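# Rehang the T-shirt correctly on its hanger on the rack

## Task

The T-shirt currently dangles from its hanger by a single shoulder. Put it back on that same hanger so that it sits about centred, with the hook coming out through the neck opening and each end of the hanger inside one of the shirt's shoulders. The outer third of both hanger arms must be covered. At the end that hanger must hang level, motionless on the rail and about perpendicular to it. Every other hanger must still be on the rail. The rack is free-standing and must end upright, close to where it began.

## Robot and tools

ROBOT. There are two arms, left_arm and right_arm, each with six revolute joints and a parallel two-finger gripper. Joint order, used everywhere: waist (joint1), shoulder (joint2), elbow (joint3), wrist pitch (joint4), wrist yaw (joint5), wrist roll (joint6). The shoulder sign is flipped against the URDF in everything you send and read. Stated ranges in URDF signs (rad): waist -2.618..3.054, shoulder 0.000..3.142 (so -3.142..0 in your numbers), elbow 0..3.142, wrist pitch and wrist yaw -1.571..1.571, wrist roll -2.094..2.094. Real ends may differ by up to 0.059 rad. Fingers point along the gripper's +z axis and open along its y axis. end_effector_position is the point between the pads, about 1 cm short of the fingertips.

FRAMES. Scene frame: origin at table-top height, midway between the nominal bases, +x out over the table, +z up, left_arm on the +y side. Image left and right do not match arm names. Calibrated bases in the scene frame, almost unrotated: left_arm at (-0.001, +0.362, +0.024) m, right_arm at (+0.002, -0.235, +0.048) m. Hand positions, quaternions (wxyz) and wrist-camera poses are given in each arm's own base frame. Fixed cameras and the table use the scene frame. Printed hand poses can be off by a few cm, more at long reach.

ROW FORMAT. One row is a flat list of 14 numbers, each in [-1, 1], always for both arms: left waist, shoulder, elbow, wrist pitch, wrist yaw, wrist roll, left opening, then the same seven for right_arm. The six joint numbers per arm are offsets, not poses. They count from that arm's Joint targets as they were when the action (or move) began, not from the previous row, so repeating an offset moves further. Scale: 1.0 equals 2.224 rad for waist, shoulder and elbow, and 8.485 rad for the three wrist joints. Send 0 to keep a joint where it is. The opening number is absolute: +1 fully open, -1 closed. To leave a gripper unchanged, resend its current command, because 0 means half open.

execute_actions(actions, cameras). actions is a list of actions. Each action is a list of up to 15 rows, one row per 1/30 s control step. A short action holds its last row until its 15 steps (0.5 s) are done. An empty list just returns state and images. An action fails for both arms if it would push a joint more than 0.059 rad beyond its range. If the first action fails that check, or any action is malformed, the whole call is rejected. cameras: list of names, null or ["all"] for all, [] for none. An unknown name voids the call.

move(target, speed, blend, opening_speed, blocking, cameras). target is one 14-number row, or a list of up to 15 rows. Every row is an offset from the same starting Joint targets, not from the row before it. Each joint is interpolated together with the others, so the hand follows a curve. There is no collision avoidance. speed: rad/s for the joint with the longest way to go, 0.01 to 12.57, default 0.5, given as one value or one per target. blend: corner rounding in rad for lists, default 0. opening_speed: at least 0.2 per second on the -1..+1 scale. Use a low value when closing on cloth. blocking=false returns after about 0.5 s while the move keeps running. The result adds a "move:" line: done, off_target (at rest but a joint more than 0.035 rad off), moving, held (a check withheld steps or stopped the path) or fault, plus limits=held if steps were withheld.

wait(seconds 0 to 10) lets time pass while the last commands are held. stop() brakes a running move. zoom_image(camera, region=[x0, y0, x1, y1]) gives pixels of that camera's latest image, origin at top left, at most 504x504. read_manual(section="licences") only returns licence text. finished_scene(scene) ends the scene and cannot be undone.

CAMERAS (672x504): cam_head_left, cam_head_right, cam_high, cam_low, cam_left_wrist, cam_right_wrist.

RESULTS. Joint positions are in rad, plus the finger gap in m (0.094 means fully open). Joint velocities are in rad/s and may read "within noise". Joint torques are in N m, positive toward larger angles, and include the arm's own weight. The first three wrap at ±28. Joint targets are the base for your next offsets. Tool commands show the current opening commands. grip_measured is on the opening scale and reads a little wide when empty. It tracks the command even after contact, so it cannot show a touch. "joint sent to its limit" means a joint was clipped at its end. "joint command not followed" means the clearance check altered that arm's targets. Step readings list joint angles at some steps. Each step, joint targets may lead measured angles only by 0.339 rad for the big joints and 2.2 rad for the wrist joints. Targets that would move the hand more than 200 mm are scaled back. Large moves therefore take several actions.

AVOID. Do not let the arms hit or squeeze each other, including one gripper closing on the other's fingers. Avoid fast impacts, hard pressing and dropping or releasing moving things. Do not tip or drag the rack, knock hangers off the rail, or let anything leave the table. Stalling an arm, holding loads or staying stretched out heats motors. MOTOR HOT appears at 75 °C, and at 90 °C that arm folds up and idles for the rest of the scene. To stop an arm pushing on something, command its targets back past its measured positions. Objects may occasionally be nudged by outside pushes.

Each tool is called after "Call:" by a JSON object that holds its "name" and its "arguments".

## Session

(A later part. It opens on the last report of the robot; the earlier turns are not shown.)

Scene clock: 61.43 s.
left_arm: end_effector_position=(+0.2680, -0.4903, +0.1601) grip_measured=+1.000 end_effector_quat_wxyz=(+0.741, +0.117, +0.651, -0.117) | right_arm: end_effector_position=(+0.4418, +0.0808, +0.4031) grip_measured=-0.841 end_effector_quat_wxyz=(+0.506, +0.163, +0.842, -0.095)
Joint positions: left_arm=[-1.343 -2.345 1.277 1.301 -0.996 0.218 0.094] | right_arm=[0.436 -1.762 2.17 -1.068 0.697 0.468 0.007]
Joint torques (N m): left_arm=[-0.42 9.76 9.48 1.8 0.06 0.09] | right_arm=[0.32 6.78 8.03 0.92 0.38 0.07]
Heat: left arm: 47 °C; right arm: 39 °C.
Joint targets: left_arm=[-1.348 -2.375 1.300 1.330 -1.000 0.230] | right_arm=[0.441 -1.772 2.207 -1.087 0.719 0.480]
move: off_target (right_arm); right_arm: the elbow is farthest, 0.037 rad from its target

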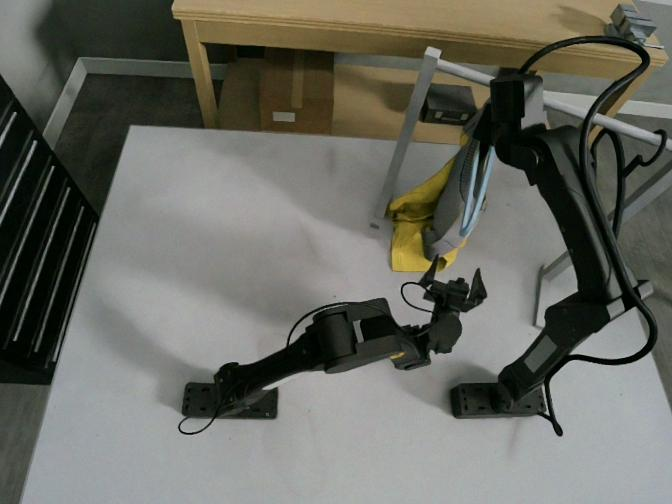

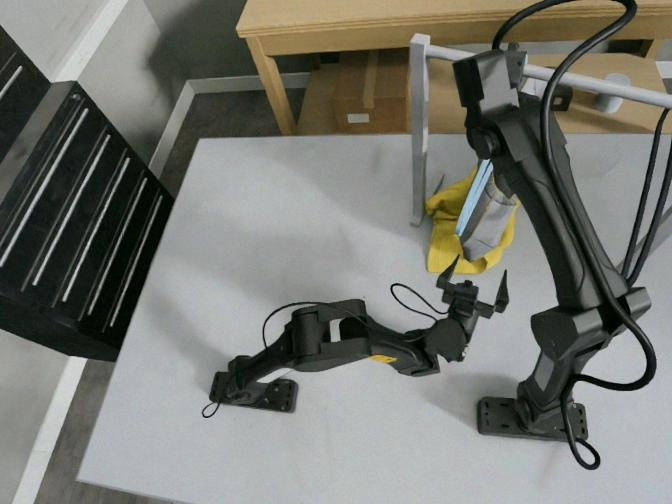

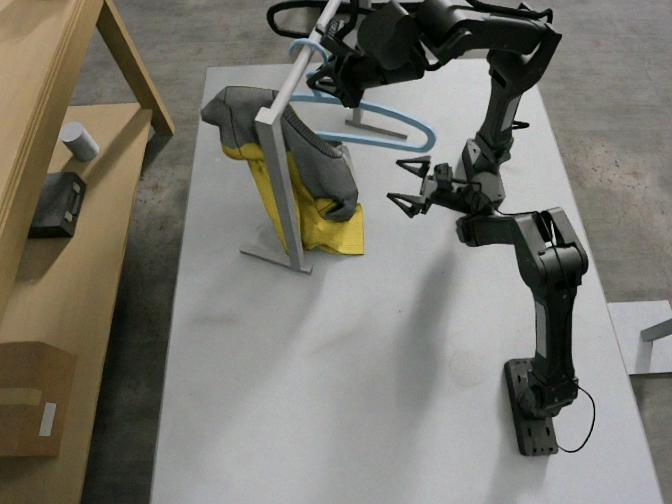

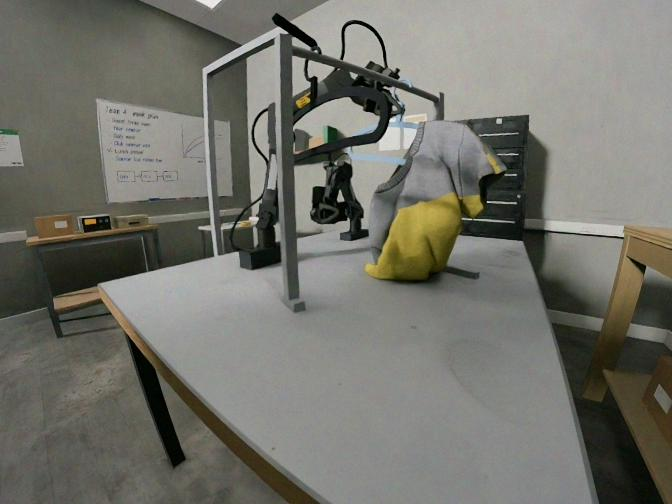

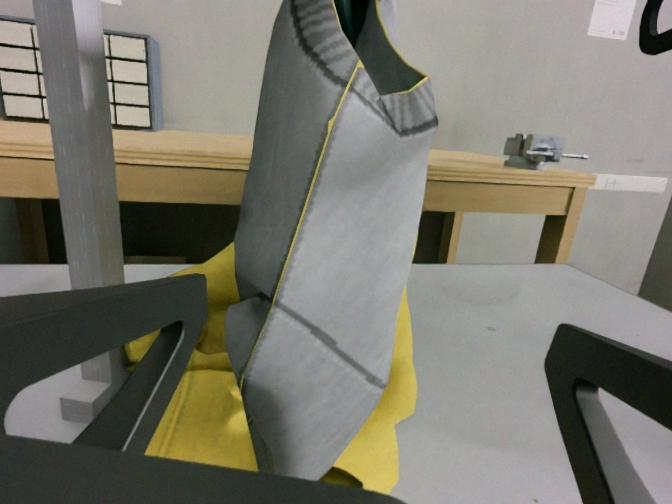

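Call:
{"name": "move", "arguments": {"target": [0.0515, -0.0305, 0.1147, -0.0270, 0.0131, -0.0064, 1, 0, 0, 0, 0, 0, 0, -0.95], "speed": 0.3, "cameras": ["cam_high", "cam_left_wrist"]}}

Scene clock: 65.33 s.
left_arm: end_effector_position=(+0.3291, -0.5120, +0.1969) grip_measured=+1.000 end_effector_quat_wxyz=(+0.752, +0.086, +0.640, -0.132) | right_arm: end_effector_position=(+0.4418, +0.0808, +0.4031) grip_measured=-0.841 end_effector_quat_wxyz=(+0.506, +0.163, +0.842, -0.095)
Joint positions: left_arm=[-1.234 -2.401 1.531 1.145 -0.908 0.178 0.094] | right_arm=[0.436 -1.762 2.17 -1.068 0.697 0.468 0.007]
Joint torques (N m): left_arm=[0.32 9.78 10.32 1.13 0.3 -0.04] | right_arm=[0.29 6.75 7.99 0.91 0.38 0.06]
Heat: left arm: 46 °C; right arm: 38 °C.
Joint targets: left_arm=[-1.233 -2.443 1.555 1.101 -0.889 0.175] | right_arm=[0.441 -1.772 2.207 -1.087 0.719 0.480]
move: off_target (left_arm, right_arm); left_arm: the wrist pitch is farthest, 0.044 rad from its target; right_arm: the elbow is farthest, 0.037 rad from its target

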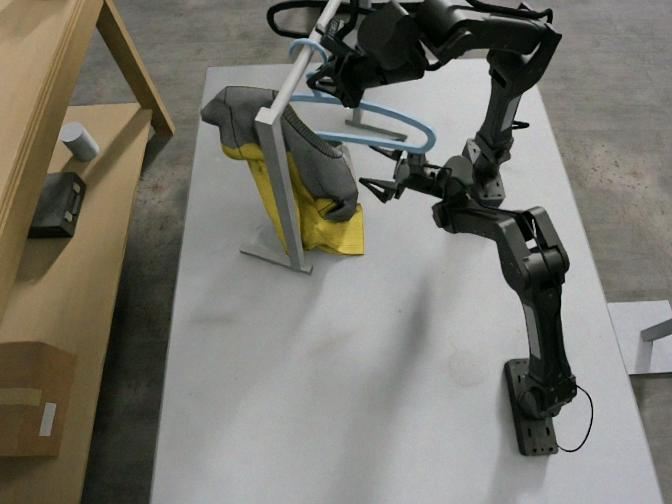

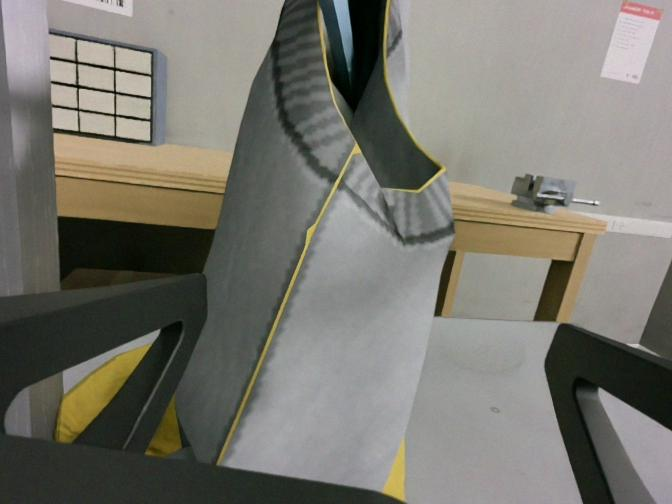

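Call:
{"name": "move", "arguments": {"target": [0.0540, -0.1178, 0.2001, -0.0119, 0.0158, 0.0088, 1, 0, 0, 0, 0, 0, 0, -0.95], "speed": 0.3, "cameras": ["cam_high", "cam_low", "cam_left_wrist", "cam_right_wrist"]}}

Scene clock: 68.93 s.
left_arm: end_effector_position=(+0.4057, -0.5437, +0.2001) grip_measured=+1.000 end_effector_quat_wxyz=(+0.780, +0.089, +0.607, -0.127) | right_arm: end_effector_position=(+0.4418, +0.0808, +0.4031) grip_measured=-0.841 end_effector_quat_wxyz=(+0.506, +0.163, +0.842, -0.095)
Joint positions: left_arm=[-1.116 -2.66 1.971 1.044 -0.776 0.238 0.094] | right_arm=[0.436 -1.762 2.17 -1.068 0.697 0.468 0.007]
Joint torques (N m): left_arm=[0.31 11.34 11.4 1.13 0.3 0.1] | right_arm=[0.32 6.74 7.99 0.92 0.38 0.07]
Heat: left arm: 45 °C; right arm: 38 °C.
Joint targets: left_arm=[-1.113 -2.705 2.000 1.000 -0.755 0.250] | right_arm=[0.441 -1.772 2.207 -1.087 0.719 0.480]
move: off_target (left_arm, right_arm); left_arm: the shoulder is farthest, 0.045 rad from its target; right_arm: the elbow is farthest, 0.037 rad from its target

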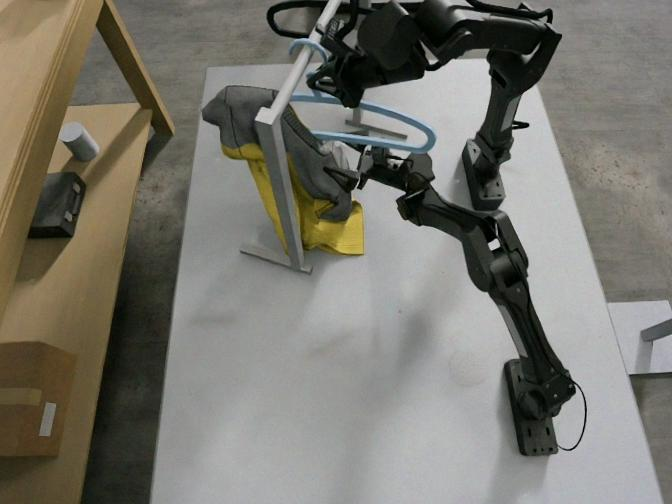

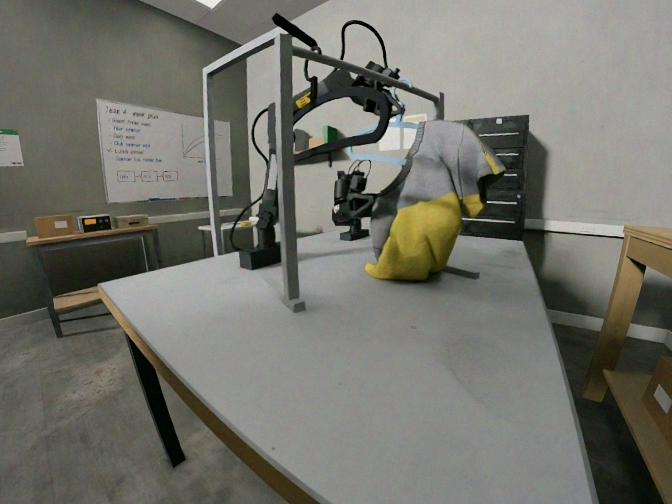

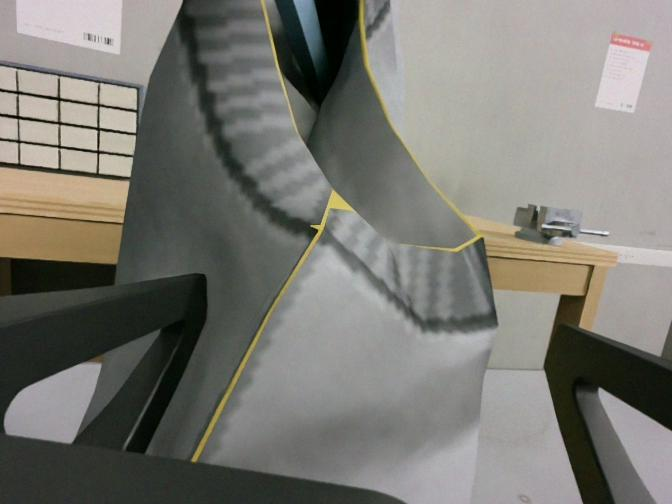

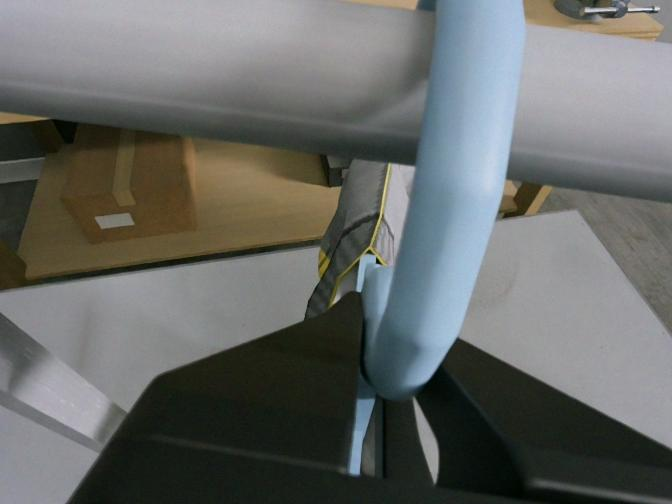

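Call:
{"name": "move", "arguments": {"target": [0.0090, -0.0220, 0.0418, -0.0061, 0.0021, 0.0006, 1, 0, 0, 0, 0, 0, 0, -0.95], "speed": 0.2, "cameras": ["cam_high", "cam_left_wrist", "cam_right_wrist"]}}

Scene clock: 71.13 s.
left_arm: end_effector_position=(+0.4199, -0.5485, +0.1983) grip_measured=+1.000 end_effector_quat_wxyz=(+0.780, +0.095, +0.606, -0.121) | right_arm: end_effector_position=(+0.4418, +0.0808, +0.4031) grip_measured=-0.841 end_effector_quat_wxyz=(+0.506, +0.163, +0.842, -0.095)
Joint positions: left_arm=[-1.097 -2.708 2.064 0.991 -0.756 0.244 0.094] | right_arm=[0.436 -1.762 2.17 -1.068 0.697 0.468 0.007]
Joint torques (N m): left_arm=[0.43 11.75 11.59 1.15 0.34 0.11] | right_arm=[0.34 6.76 8.01 0.92 0.38 0.06]
Heat: left arm: 45 °C; right arm: 38 °C.
Joint targets: left_arm=[-1.093 -2.754 2.093 0.948 -0.737 0.255] | right_arm=[0.441 -1.772 2.207 -1.087 0.719 0.480]
move: off_target (left_arm, right_arm); left_arm: the shoulder is farthest, 0.046 rad from its target; right_arm: the elbow is farthest, 0.037 rad from its target

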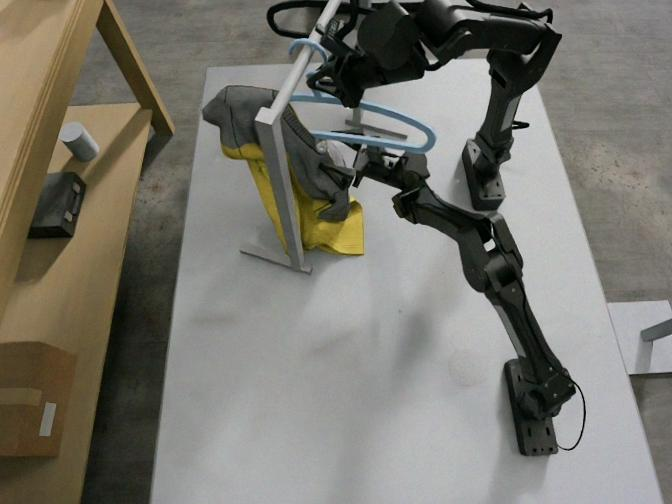

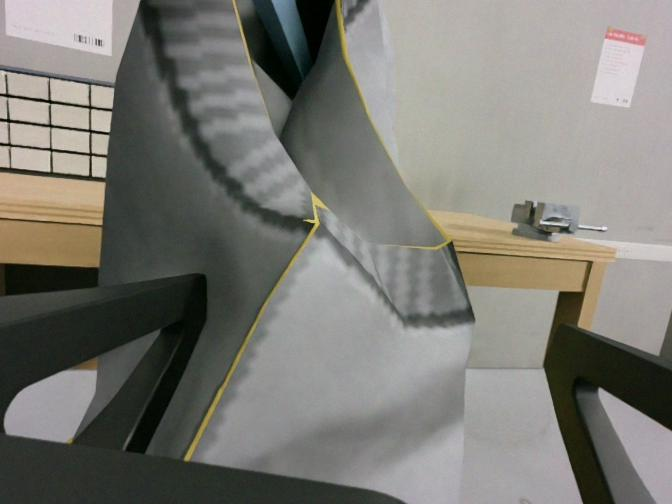

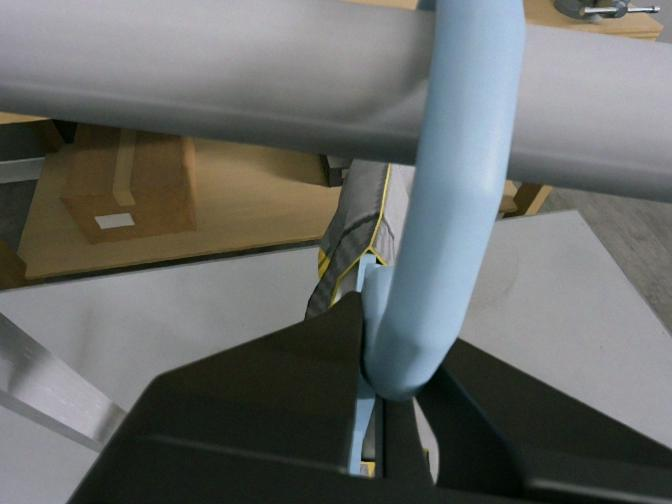

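Call:
{"name": "move", "arguments": {"target": [[-0.0549, 0.1389, -0.1992, -0.0057, -0.0198, -0.0171, 1, 0, 0, 0, 0, 0, 0, -0.95],[-0.0549, 0.1389, -0.1992, -0.0057, -0.0198, -0.2021, -0.2, 0, 0, 0, 0, 0, 0, -0.95]], "speed": [0.3, 0.8], "cameras": ["cam_head_right", "cam_high", "cam_left_wrist", "cam_right_wrist"]}}

Scene clock: 79.70 s.
left_arm: end_effector_position=(+0.3496, -0.5318, +0.1713) grip_measured=-0.197 end_effector_quat_wxyz=(+0.435, -0.400, +0.544, -0.595) | right_arm: end_effector_position=(+0.4418, +0.0808, +0.4031) grip_measured=-0.841 end_effector_quat_wxyz=(+0.506, +0.163, +0.842, -0.095)
Joint positions: left_arm=[-1.213 -2.48 1.676 0.945 -0.902 -1.462 0.038] | right_arm=[0.436 -1.762 2.17 -1.068 0.697 0.468 0.007]
Joint torques (N m): left_arm=[-0.1 16.65 6.02 1.19 0 0.03] | right_arm=[0.34 6.76 8.02 0.92 0.38 0.06]
Heat: left arm: 43 °C; right arm: 38 °C.
Joint targets: left_arm=[-1.215 -2.445 1.650 0.900 -0.905 -1.460] | right_arm=[0.441 -1.772 2.207 -1.087 0.719 0.480]
move: off_target (left_arm, right_arm); target 2's new numbers were sent with left_arm's wrist pitch 0.046 rad from that target; left_arm: the wrist pitch is farthest, 0.046 rad from its target; right_arm: the elbow is farthest, 0.037 rad from its target

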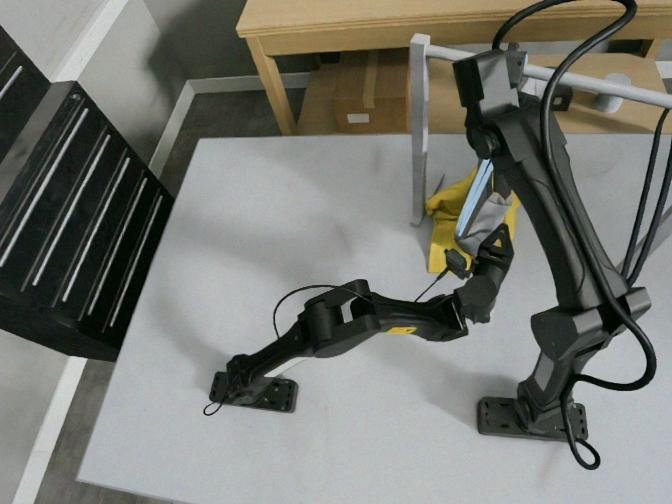

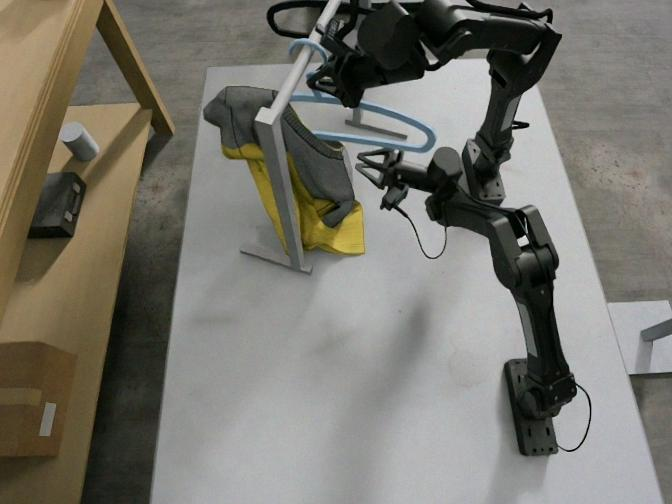

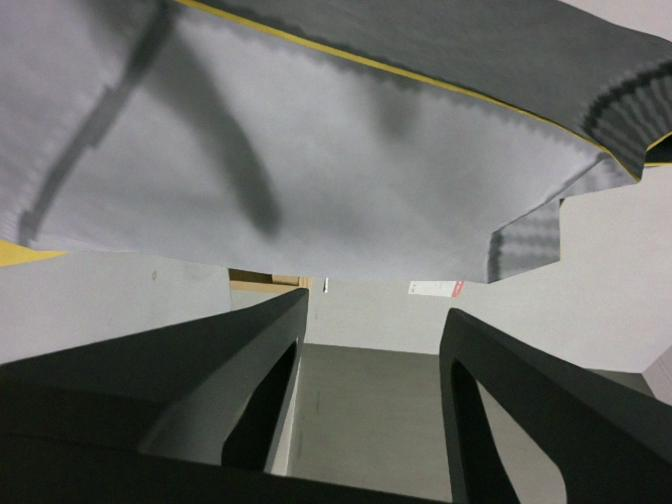

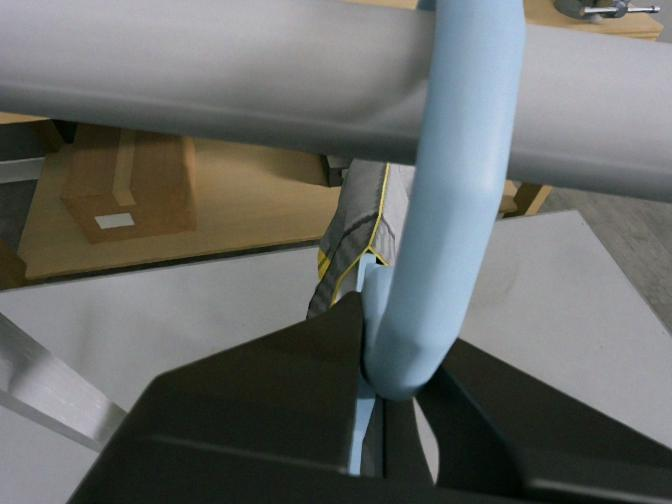

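Call:
{"name": "zoom_image", "arguments": {"camera": "cam_high", "region": [190, 60, 470, 290]}}

Call:
{"name": "zoom_image", "arguments": {"camera": "cam_head_right", "region": [400, 30, 580, 290]}}

Scaled by 1.800 from the camera's image (finer frame: 960x720).

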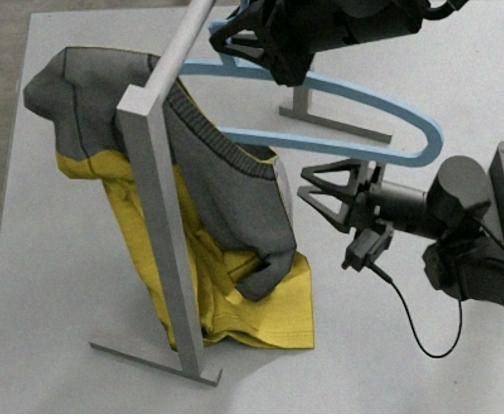

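Scaled by 1.938 from the camera's image (finer frame: 960x720).

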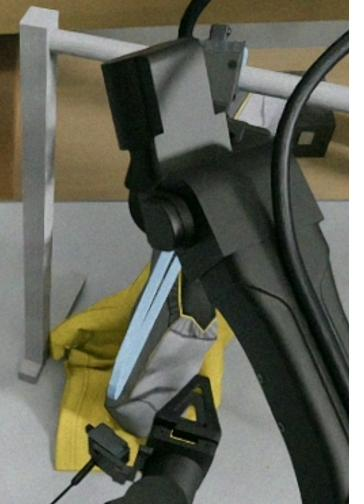

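Call:
{"name": "move", "arguments": {"target": [0.0374, 0.1448, -0.1646, -0.0035, 0.0324, -0.0082, -0.2, 0, 0, 0, 0, 0, 0, -0.95], "speed": 0.3, "cameras": ["cam_head_right", "cam_high", "cam_left_wrist"]}}

Scene clock: 85.40 s.
left_arm: end_effector_position=(+0.3447, -0.4849, +0.2133) grip_measured=-0.197 end_effector_quat_wxyz=(+0.373, -0.355, +0.585, -0.626) | right_arm: end_effector_position=(+0.4418, +0.0808, +0.4031) grip_measured=-0.841 end_effector_quat_wxyz=(+0.506, +0.163, +0.842, -0.095)
Joint positions: left_arm=[-1.136 -2.152 1.311 0.921 -0.646 -1.531 0.038] | right_arm=[0.436 -1.762 2.17 -1.068 0.697 0.468 0.007]
Joint torques (N m): left_arm=[0.42 13.9 5.94 1.29 0.17 0.01] | right_arm=[0.35 6.75 7.99 0.92 0.38 0.07]
Motor temperatures (°C): left_arm=[29 41 39 42 29 27 28] | right_arm=[26 36 36 38 29 31 29]
Heat: left arm: 42 °C; right arm: 38 °C.
Joint targets: left_arm=[-1.132 -2.123 1.284 0.870 -0.630 -1.529] | right_arm=[0.441 -1.772 2.207 -1.087 0.719 0.480]
move: off_target (left_arm, right_arm); left_arm: the wrist pitch is farthest, 0.051 rad from its target; right_arm: the elbow is farthest, 0.037 rad from its target

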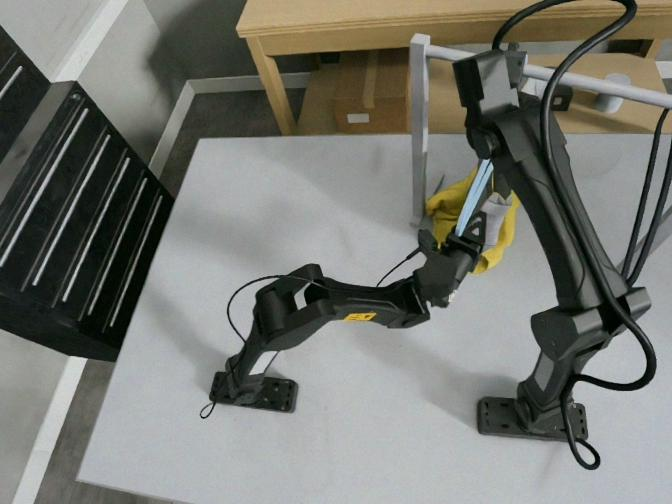

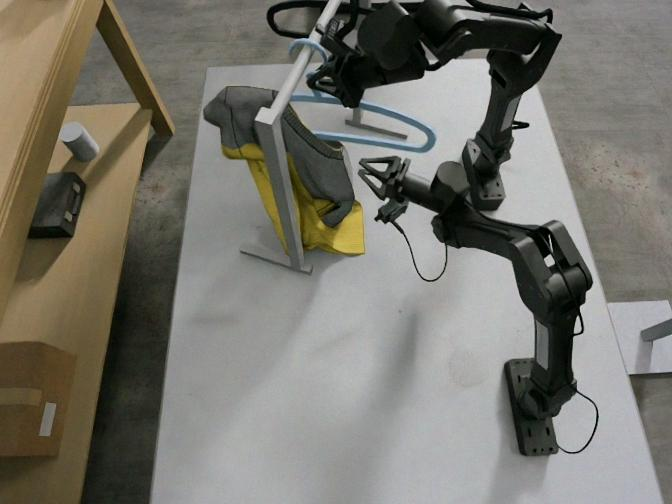

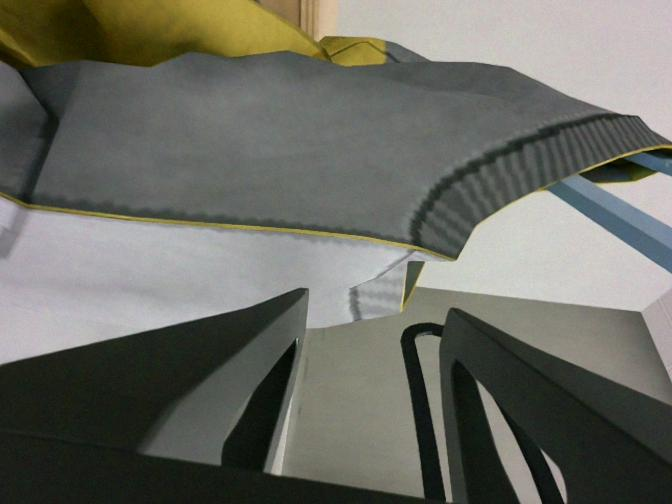

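Call:
{"name": "move", "arguments": {"target": [-0.0576, -0.1048, 0.1443, -0.0088, -0.0495, 0.0064, -0.2, 0, 0, 0, 0, 0, 0, -0.95], "speed": 0.3, "cameras": ["cam_head_right", "cam_high", "cam_left_wrist"]}}

Scene clock: 89.10 s.
left_arm: end_effector_position=(+0.3265, -0.5032, +0.2075) grip_measured=-0.197 end_effector_quat_wxyz=(+0.454, -0.436, +0.533, -0.565) | right_arm: end_effector_position=(+0.4418, +0.0808, +0.4031) grip_measured=-0.841 end_effector_quat_wxyz=(+0.506, +0.163, +0.842, -0.095)
Joint positions: left_arm=[-1.257 -2.317 1.576 0.843 -1.046 -1.492 0.038] | right_arm=[0.436 -1.762 2.17 -1.068 0.697 0.468 0.007]
Joint torques (N m): left_arm=[-0.25 9.76 11.18 1.09 -0.05 0.14] | right_arm=[0.32 6.76 7.99 0.92 0.38 0.06]
Heat: left arm: 42 °C; right arm: 38 °C.
Joint targets: left_arm=[-1.260 -2.356 1.605 0.796 -1.050 -1.475] | right_arm=[0.441 -1.772 2.207 -1.087 0.719 0.480]
move: off_target (left_arm, right_arm); left_arm: the wrist pitch is farthest, 0.047 rad from its target; right_arm: the elbow is farthest, 0.037 rad from its target

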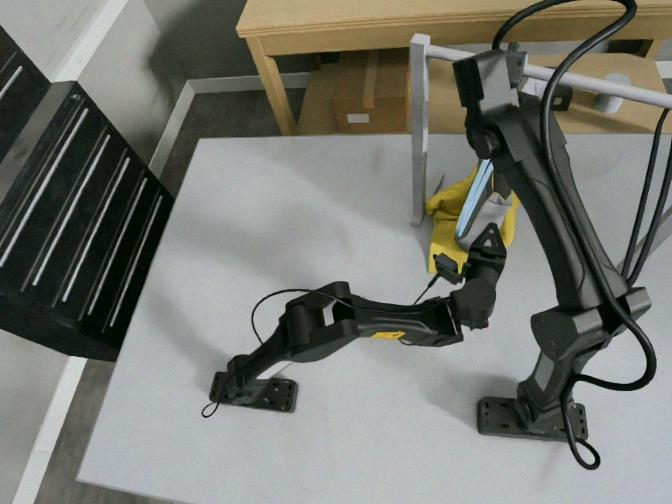

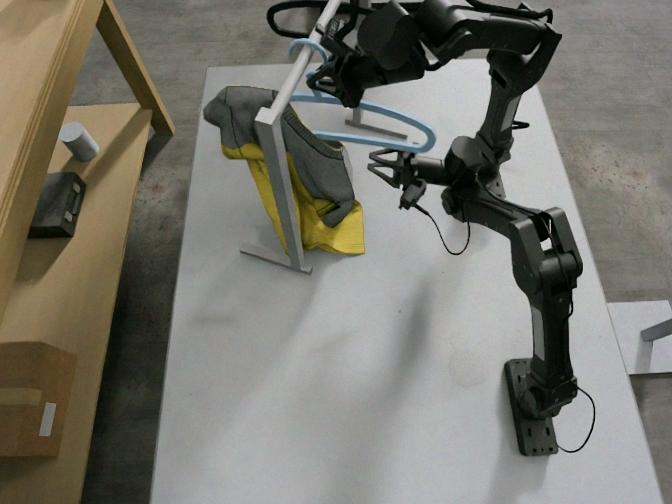

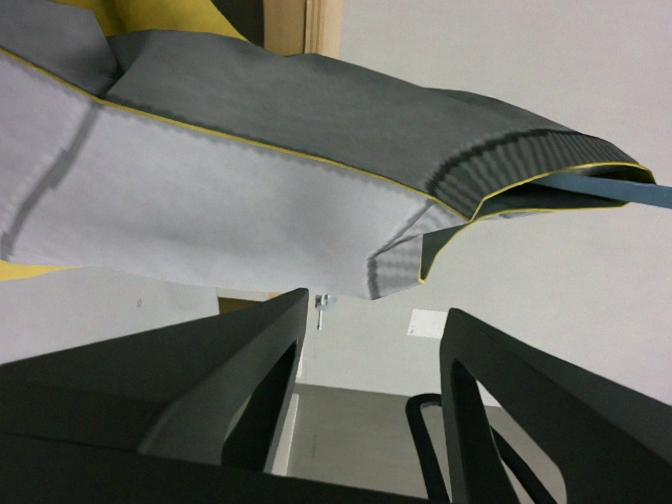

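Call:
{"name": "move", "arguments": {"target": [0.0508, -0.0571, 0.1124, -0.0164, 0.0157, -0.0015, -0.2, 0, 0, 0, 0, 0, 0, -0.95], "speed": 0.2, "cameras": ["cam_head_right", "cam_high", "cam_left_wrist"]}}

Scene clock: 91.93 s.
left_arm: end_effector_position=(+0.3905, -0.5177, +0.2134) grip_measured=-0.197 end_effector_quat_wxyz=(+0.457, -0.430, +0.536, -0.565) | right_arm: end_effector_position=(+0.4418, +0.0808, +0.4031) grip_measured=-0.841 end_effector_quat_wxyz=(+0.506, +0.163, +0.842, -0.095)
Joint positions: left_arm=[-1.149 -2.44 1.826 0.706 -0.933 -1.492 0.038] | right_arm=[0.436 -1.762 2.17 -1.068 0.697 0.468 0.007]
Joint torques (N m): left_arm=[0.17 10.61 11.79 1.13 0.2 0] | right_arm=[0.32 6.76 7.99 0.92 0.38 0.06]
Heat: left arm: 42 °C; right arm: 38 °C.
Joint targets: left_arm=[-1.147 -2.483 1.855 0.656 -0.917 -1.488] | right_arm=[0.441 -1.772 2.207 -1.087 0.719 0.480]
move: off_target (left_arm, right_arm); left_arm: the wrist pitch is farthest, 0.049 rad from its target; right_arm: the elbow is farthest, 0.037 rad from its target

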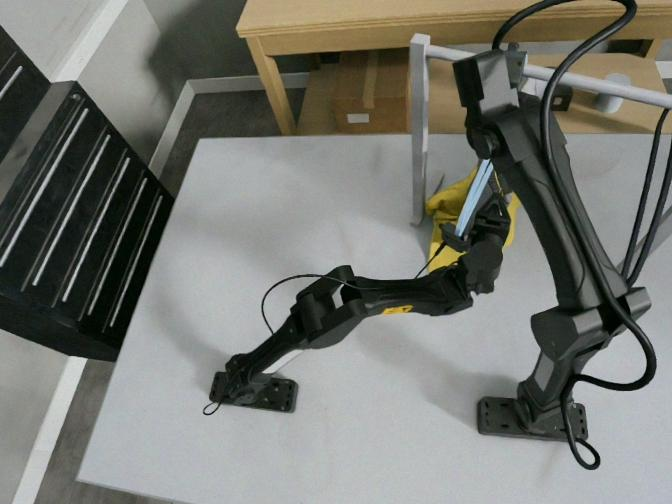

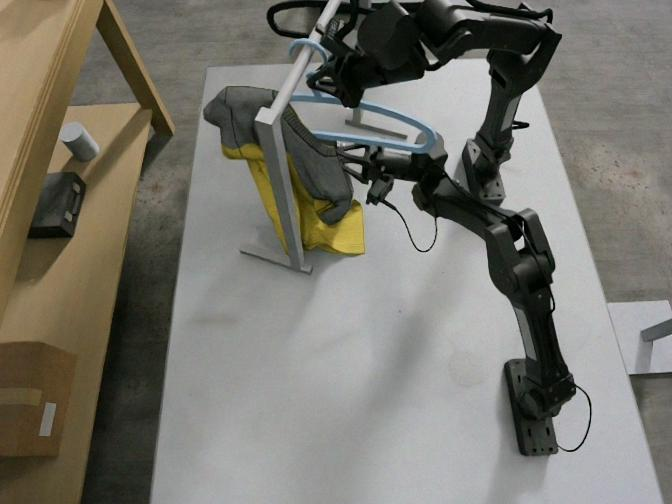

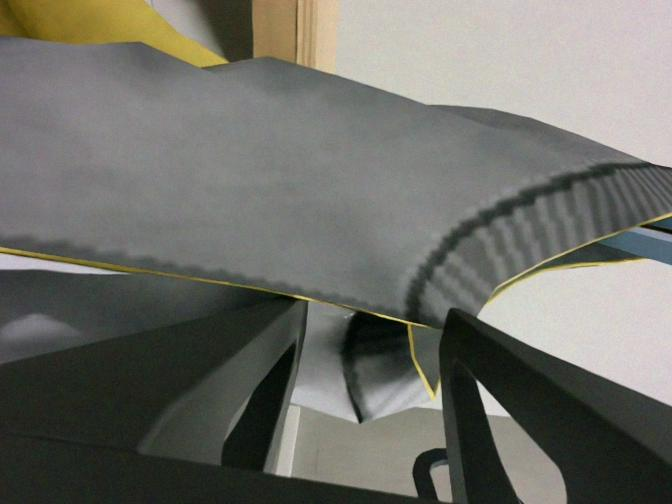

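Call:
{"name": "move", "arguments": {"target": [-0.0054, -0.0080, 0, 0, 0, 0, -0.2, 0, 0, 0, 0, 0, 0, -0.95], "speed": 0.2, "cameras": ["cam_left_wrist"]}}

Scene clock: 93.47 s.
left_arm: end_effector_position=(+0.3882, -0.5219, +0.2004) grip_measured=-0.197 end_effector_quat_wxyz=(+0.457, -0.426, +0.546, -0.558) | right_arm: end_effector_position=(+0.4418, +0.0808, +0.4031) grip_measured=-0.841 end_effector_quat_wxyz=(+0.506, +0.163, +0.842, -0.095)
Joint positions: left_arm=[-1.155 -2.46 1.826 0.703 -0.931 -1.492 0.038] | right_arm=[0.436 -1.762 2.17 -1.068 0.697 0.468 0.007]
Joint torques (N m): left_arm=[-0.39 10.89 11.85 1.16 0.13 0.01] | right_arm=[0.32 6.76 8.01 0.93 0.38 0.07]
Heat: left arm: 42 °C; right arm: 38 °C.
Joint targets: left_arm=[-1.159 -2.501 1.855 0.656 -0.917 -1.488] | right_arm=[0.441 -1.772 2.207 -1.087 0.719 0.480]
move: off_target (left_arm, right_arm); left_arm: the wrist pitch is farthest, 0.047 rad from its target; right_arm: the elbow is farthest, 0.037 rad from its target

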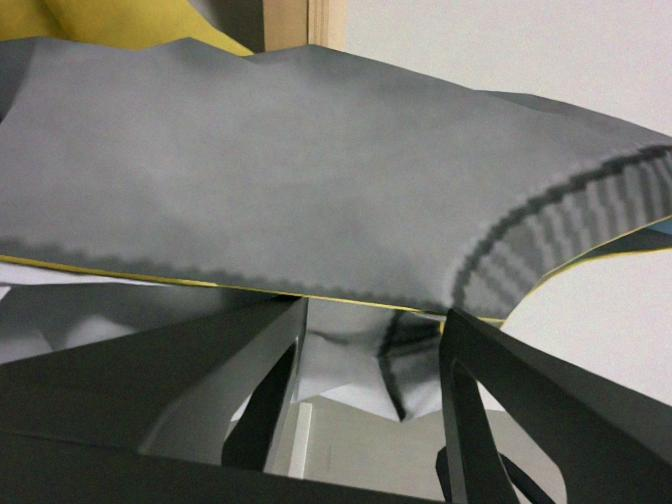

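Call:
{"name": "move", "arguments": {"target": [0, 0, 0, 0, 0, 0, -0.9, 0, 0, 0, 0, 0, 0, -0.95], "speed": 0.2, "opening_speed": 0.4, "cameras": ["cam_left_wrist", "cam_high", "cam_head_right"]}}

Scene clock: 95.67 s.
left_arm: end_effector_position=(+0.3882, -0.5219, +0.2004) grip_measured=-0.897 end_effector_quat_wxyz=(+0.457, -0.426, +0.546, -0.558) | right_arm: end_effector_position=(+0.4418, +0.0808, +0.4031) grip_measured=-0.841 end_effector_quat_wxyz=(+0.506, +0.163, +0.842, -0.095)
Joint positions: left_arm=[-1.155 -2.46 1.826 0.703 -0.931 -1.492 0.005] | right_arm=[0.436 -1.762 2.17 -1.068 0.697 0.468 0.007]
Joint torques (N m): left_arm=[-0.43 10.99 11.7 1.18 0.14 0.01] | right_arm=[0.35 6.75 8.01 0.92 0.38 0.07]
Heat: left arm: 42 °C; right arm: 38 °C.
Joint targets: left_arm=[-1.159 -2.501 1.855 0.656 -0.917 -1.488] | right_arm=[0.441 -1.772 2.207 -1.087 0.719 0.480]
move: off_target (left_arm, right_arm); left_arm: the wrist pitch is farthest, 0.047 rad from its target; right_arm: the elbow is farthest, 0.037 rad from its target
Images, in order (width x height): cam_head_right 672x504, cam_high 672x504, cam_left_wrist 672x504.

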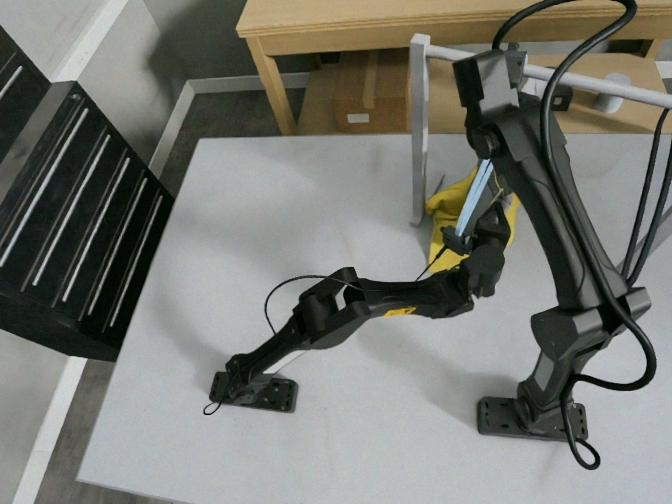

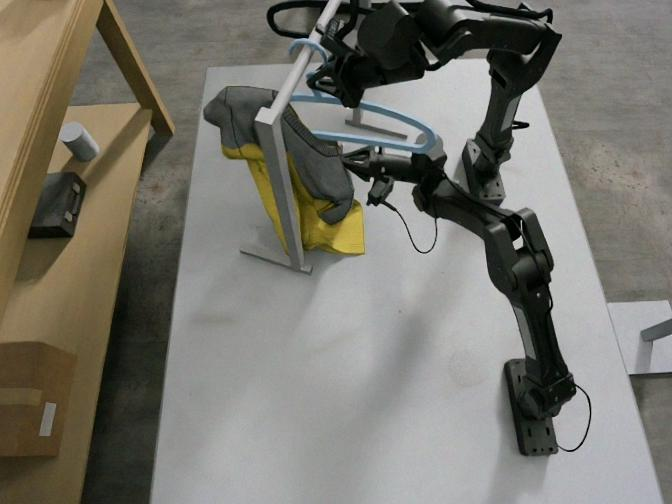

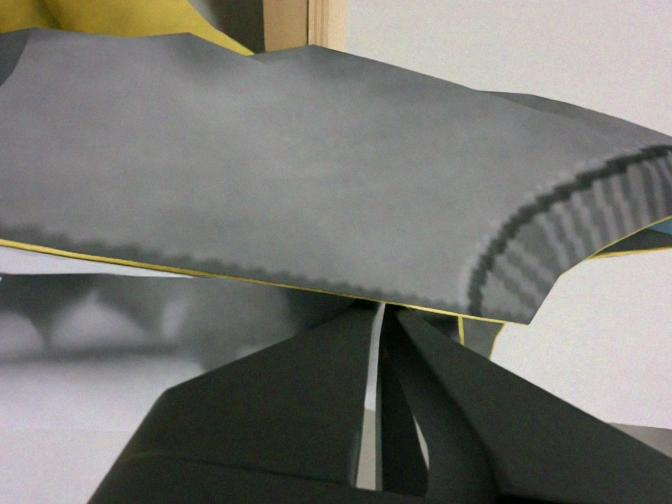

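Call:
{"name": "zoom_image", "arguments": {"camera": "cam_left_wrist", "region": [270, 220, 570, 470]}}

Scaled by 1.680 from the camera's image (finer frame: 960x720).

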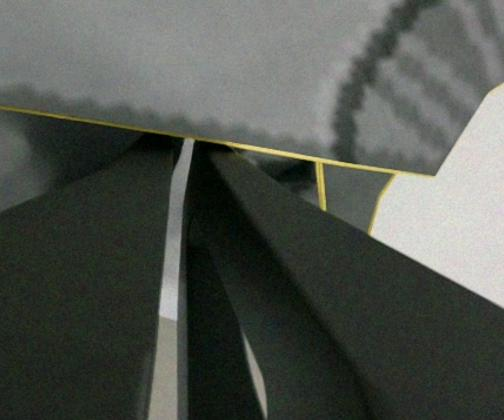

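Call:
{"name": "move", "arguments": {"target": [[-0.0455, 0.1012, -0.1358, 0.0229, -0.0169, 0, -0.9, 0, 0, 0, 0, 0, 0, -0.95],[-0.0392, 0.1826, -0.3642, 0.0706, 0.0350, 0.0952, -0.9, 0, 0, 0, 0, 0, 0, -0.95],[0.0959, 0.1264, -0.3979, 0.0977, 0.1010, 0.1789, -0.1, 0, 0, 0, 0, 0, 0, -0.95]], "speed": [0.3, 0.6, 0.6], "cameras": ["cam_head_right", "cam_high", "cam_left_wrist"]}}

Scene clock: 108.23 s.
left_arm: end_effector_position=(+0.3391, -0.4434, +0.1902) grip_measured=-0.103 end_effector_quat_wxyz=(+0.718, +0.257, +0.555, -0.332) | right_arm: end_effector_position=(+0.4418, +0.0808, +0.4031) grip_measured=-0.841 end_effector_quat_wxyz=(+0.506, +0.163, +0.842, -0.095)
Joint positions: left_arm=[-0.943 -2.188 0.99 1.453 -0.074 0.019 0.042] | right_arm=[0.436 -1.762 2.17 -1.068 0.697 0.468 0.007]
Joint torques (N m): left_arm=[0.01 8.05 4.92 2.08 0.13 0.11] | right_arm=[0.32 6.76 8.02 0.92 0.38 0.06]
Heat: left arm: 42 °C; right arm: 38 °C.
Joint targets: left_arm=[-0.945 -2.220 0.970 1.485 -0.060 0.030] | right_arm=[0.441 -1.772 2.207 -1.087 0.719 0.480]
move: off_target (right_arm); right_arm: the elbow is farthest, 0.037 rad from its target

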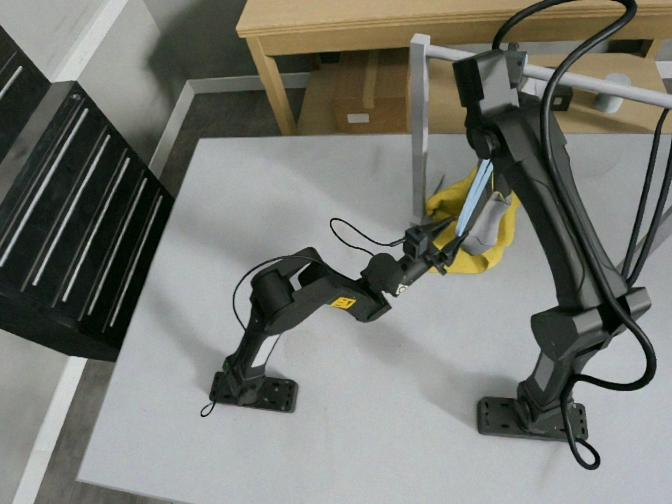

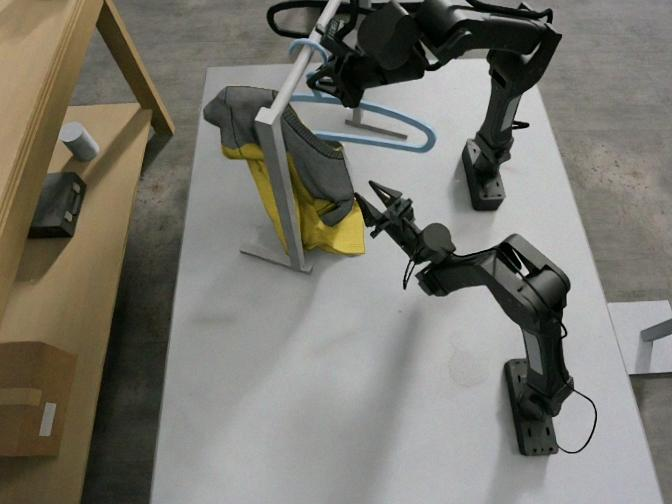

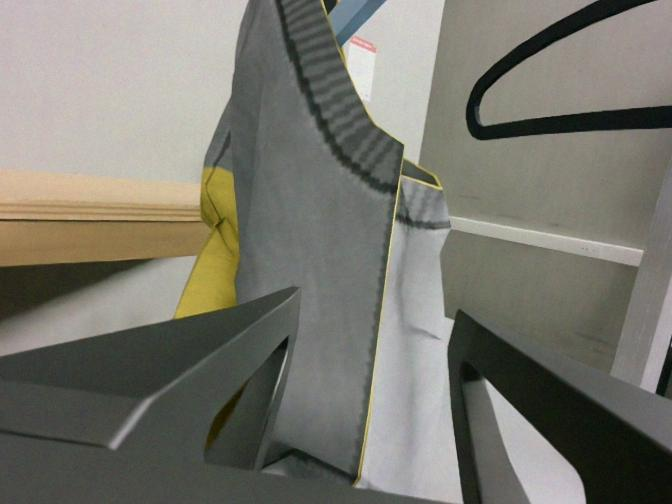

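Call:
{"name": "move", "arguments": {"target": [-0.0027, -0.0499, 0.1623, -0.0336, -0.0006, 0, -0.1, 0, 0, 0, 0, 0, 0, -0.95], "speed": 0.2, "cameras": ["cam_head_right", "cam_high", "cam_left_wrist"]}}

Scene clock: 111.87 s.
left_arm: end_effector_position=(+0.3736, -0.4941, +0.2098) grip_measured=-0.103 end_effector_quat_wxyz=(+0.719, +0.256, +0.553, -0.335) | right_arm: end_effector_position=(+0.4418, +0.0808, +0.4031) grip_measured=-0.841 end_effector_quat_wxyz=(+0.506, +0.163, +0.842, -0.095)
Joint positions: left_arm=[-0.946 -2.292 1.306 1.248 -0.074 0.019 0.042] | right_arm=[0.436 -1.762 2.17 -1.068 0.697 0.468 0.007]
Joint torques (N m): left_arm=[-0.39 9.25 10.39 1.33 0.03 0.14] | right_arm=[0.35 6.76 7.98 0.92 0.38 0.07]
Heat: left arm: 42 °C; right arm: 38 °C.
Joint targets: left_arm=[-0.951 -2.331 1.331 1.200 -0.065 0.030] | right_arm=[0.441 -1.772 2.207 -1.087 0.719 0.480]
move: off_target (left_arm, right_arm); left_arm: the wrist pitch is farthest, 0.048 rad from its target; right_arm: the elbow is farthest, 0.037 rad from its target

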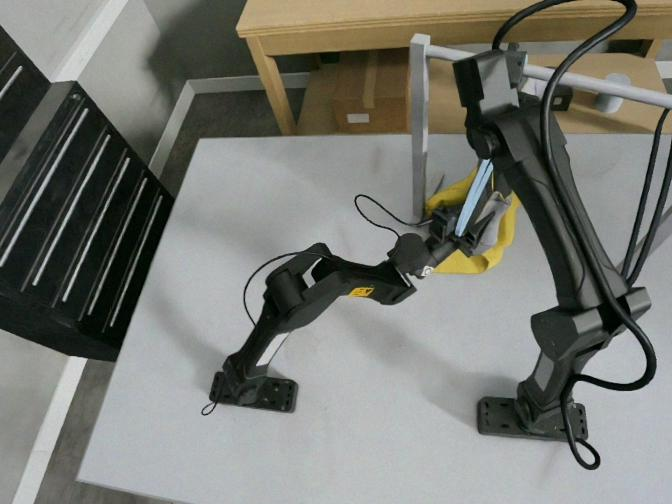

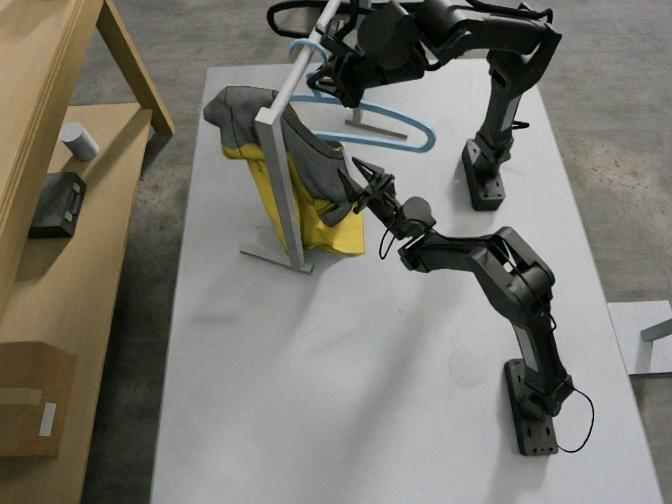

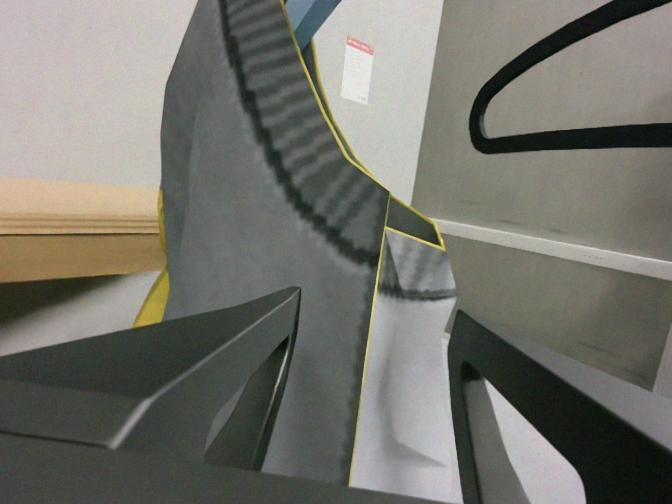

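Call:
{"name": "move", "arguments": {"target": [0.0009, -0.0045, 0.0162, -0.0039, 0, 0, -0.1, 0, 0, 0, 0, 0, 0, -0.95], "speed": 0.2, "cameras": ["cam_left_wrist"]}}

Scene clock: 113.33 s.
left_arm: end_effector_position=(+0.3775, -0.4995, +0.2113) grip_measured=-0.103 end_effector_quat_wxyz=(+0.717, +0.258, +0.555, -0.334) | right_arm: end_effector_position=(+0.4418, +0.0808, +0.4031) grip_measured=-0.841 end_effector_quat_wxyz=(+0.506, +0.163, +0.842, -0.095)
Joint positions: left_arm=[-0.946 -2.301 1.341 1.215 -0.074 0.019 0.042] | right_arm=[0.436 -1.762 2.17 -1.068 0.697 0.468 0.007]
Joint torques (N m): left_arm=[-0.36 9.4 10.45 1.4 0.03 0.08] | right_arm=[0.32 6.75 8.01 0.92 0.38 0.07]
Heat: left arm: 42 °C; right arm: 38 °C.
Joint targets: left_arm=[-0.949 -2.340 1.367 1.167 -0.065 0.030] | right_arm=[0.441 -1.772 2.207 -1.087 0.719 0.480]
move: off_target (left_arm, right_arm); left_arm: the wrist pitch is farthest, 0.048 rad from its target; right_arm: the elbow is farthest, 0.037 rad from its target

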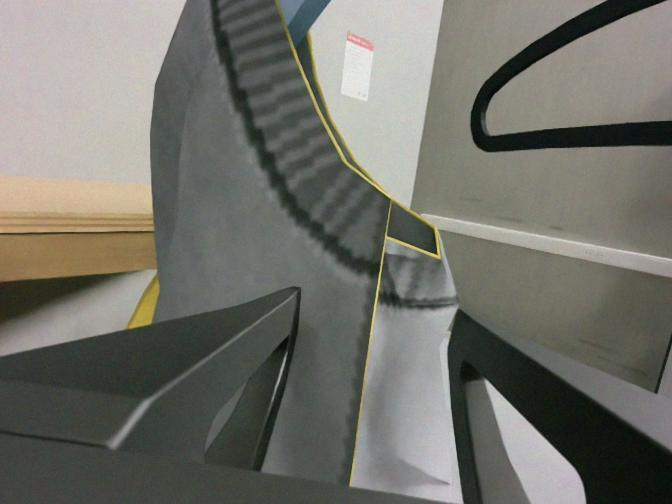

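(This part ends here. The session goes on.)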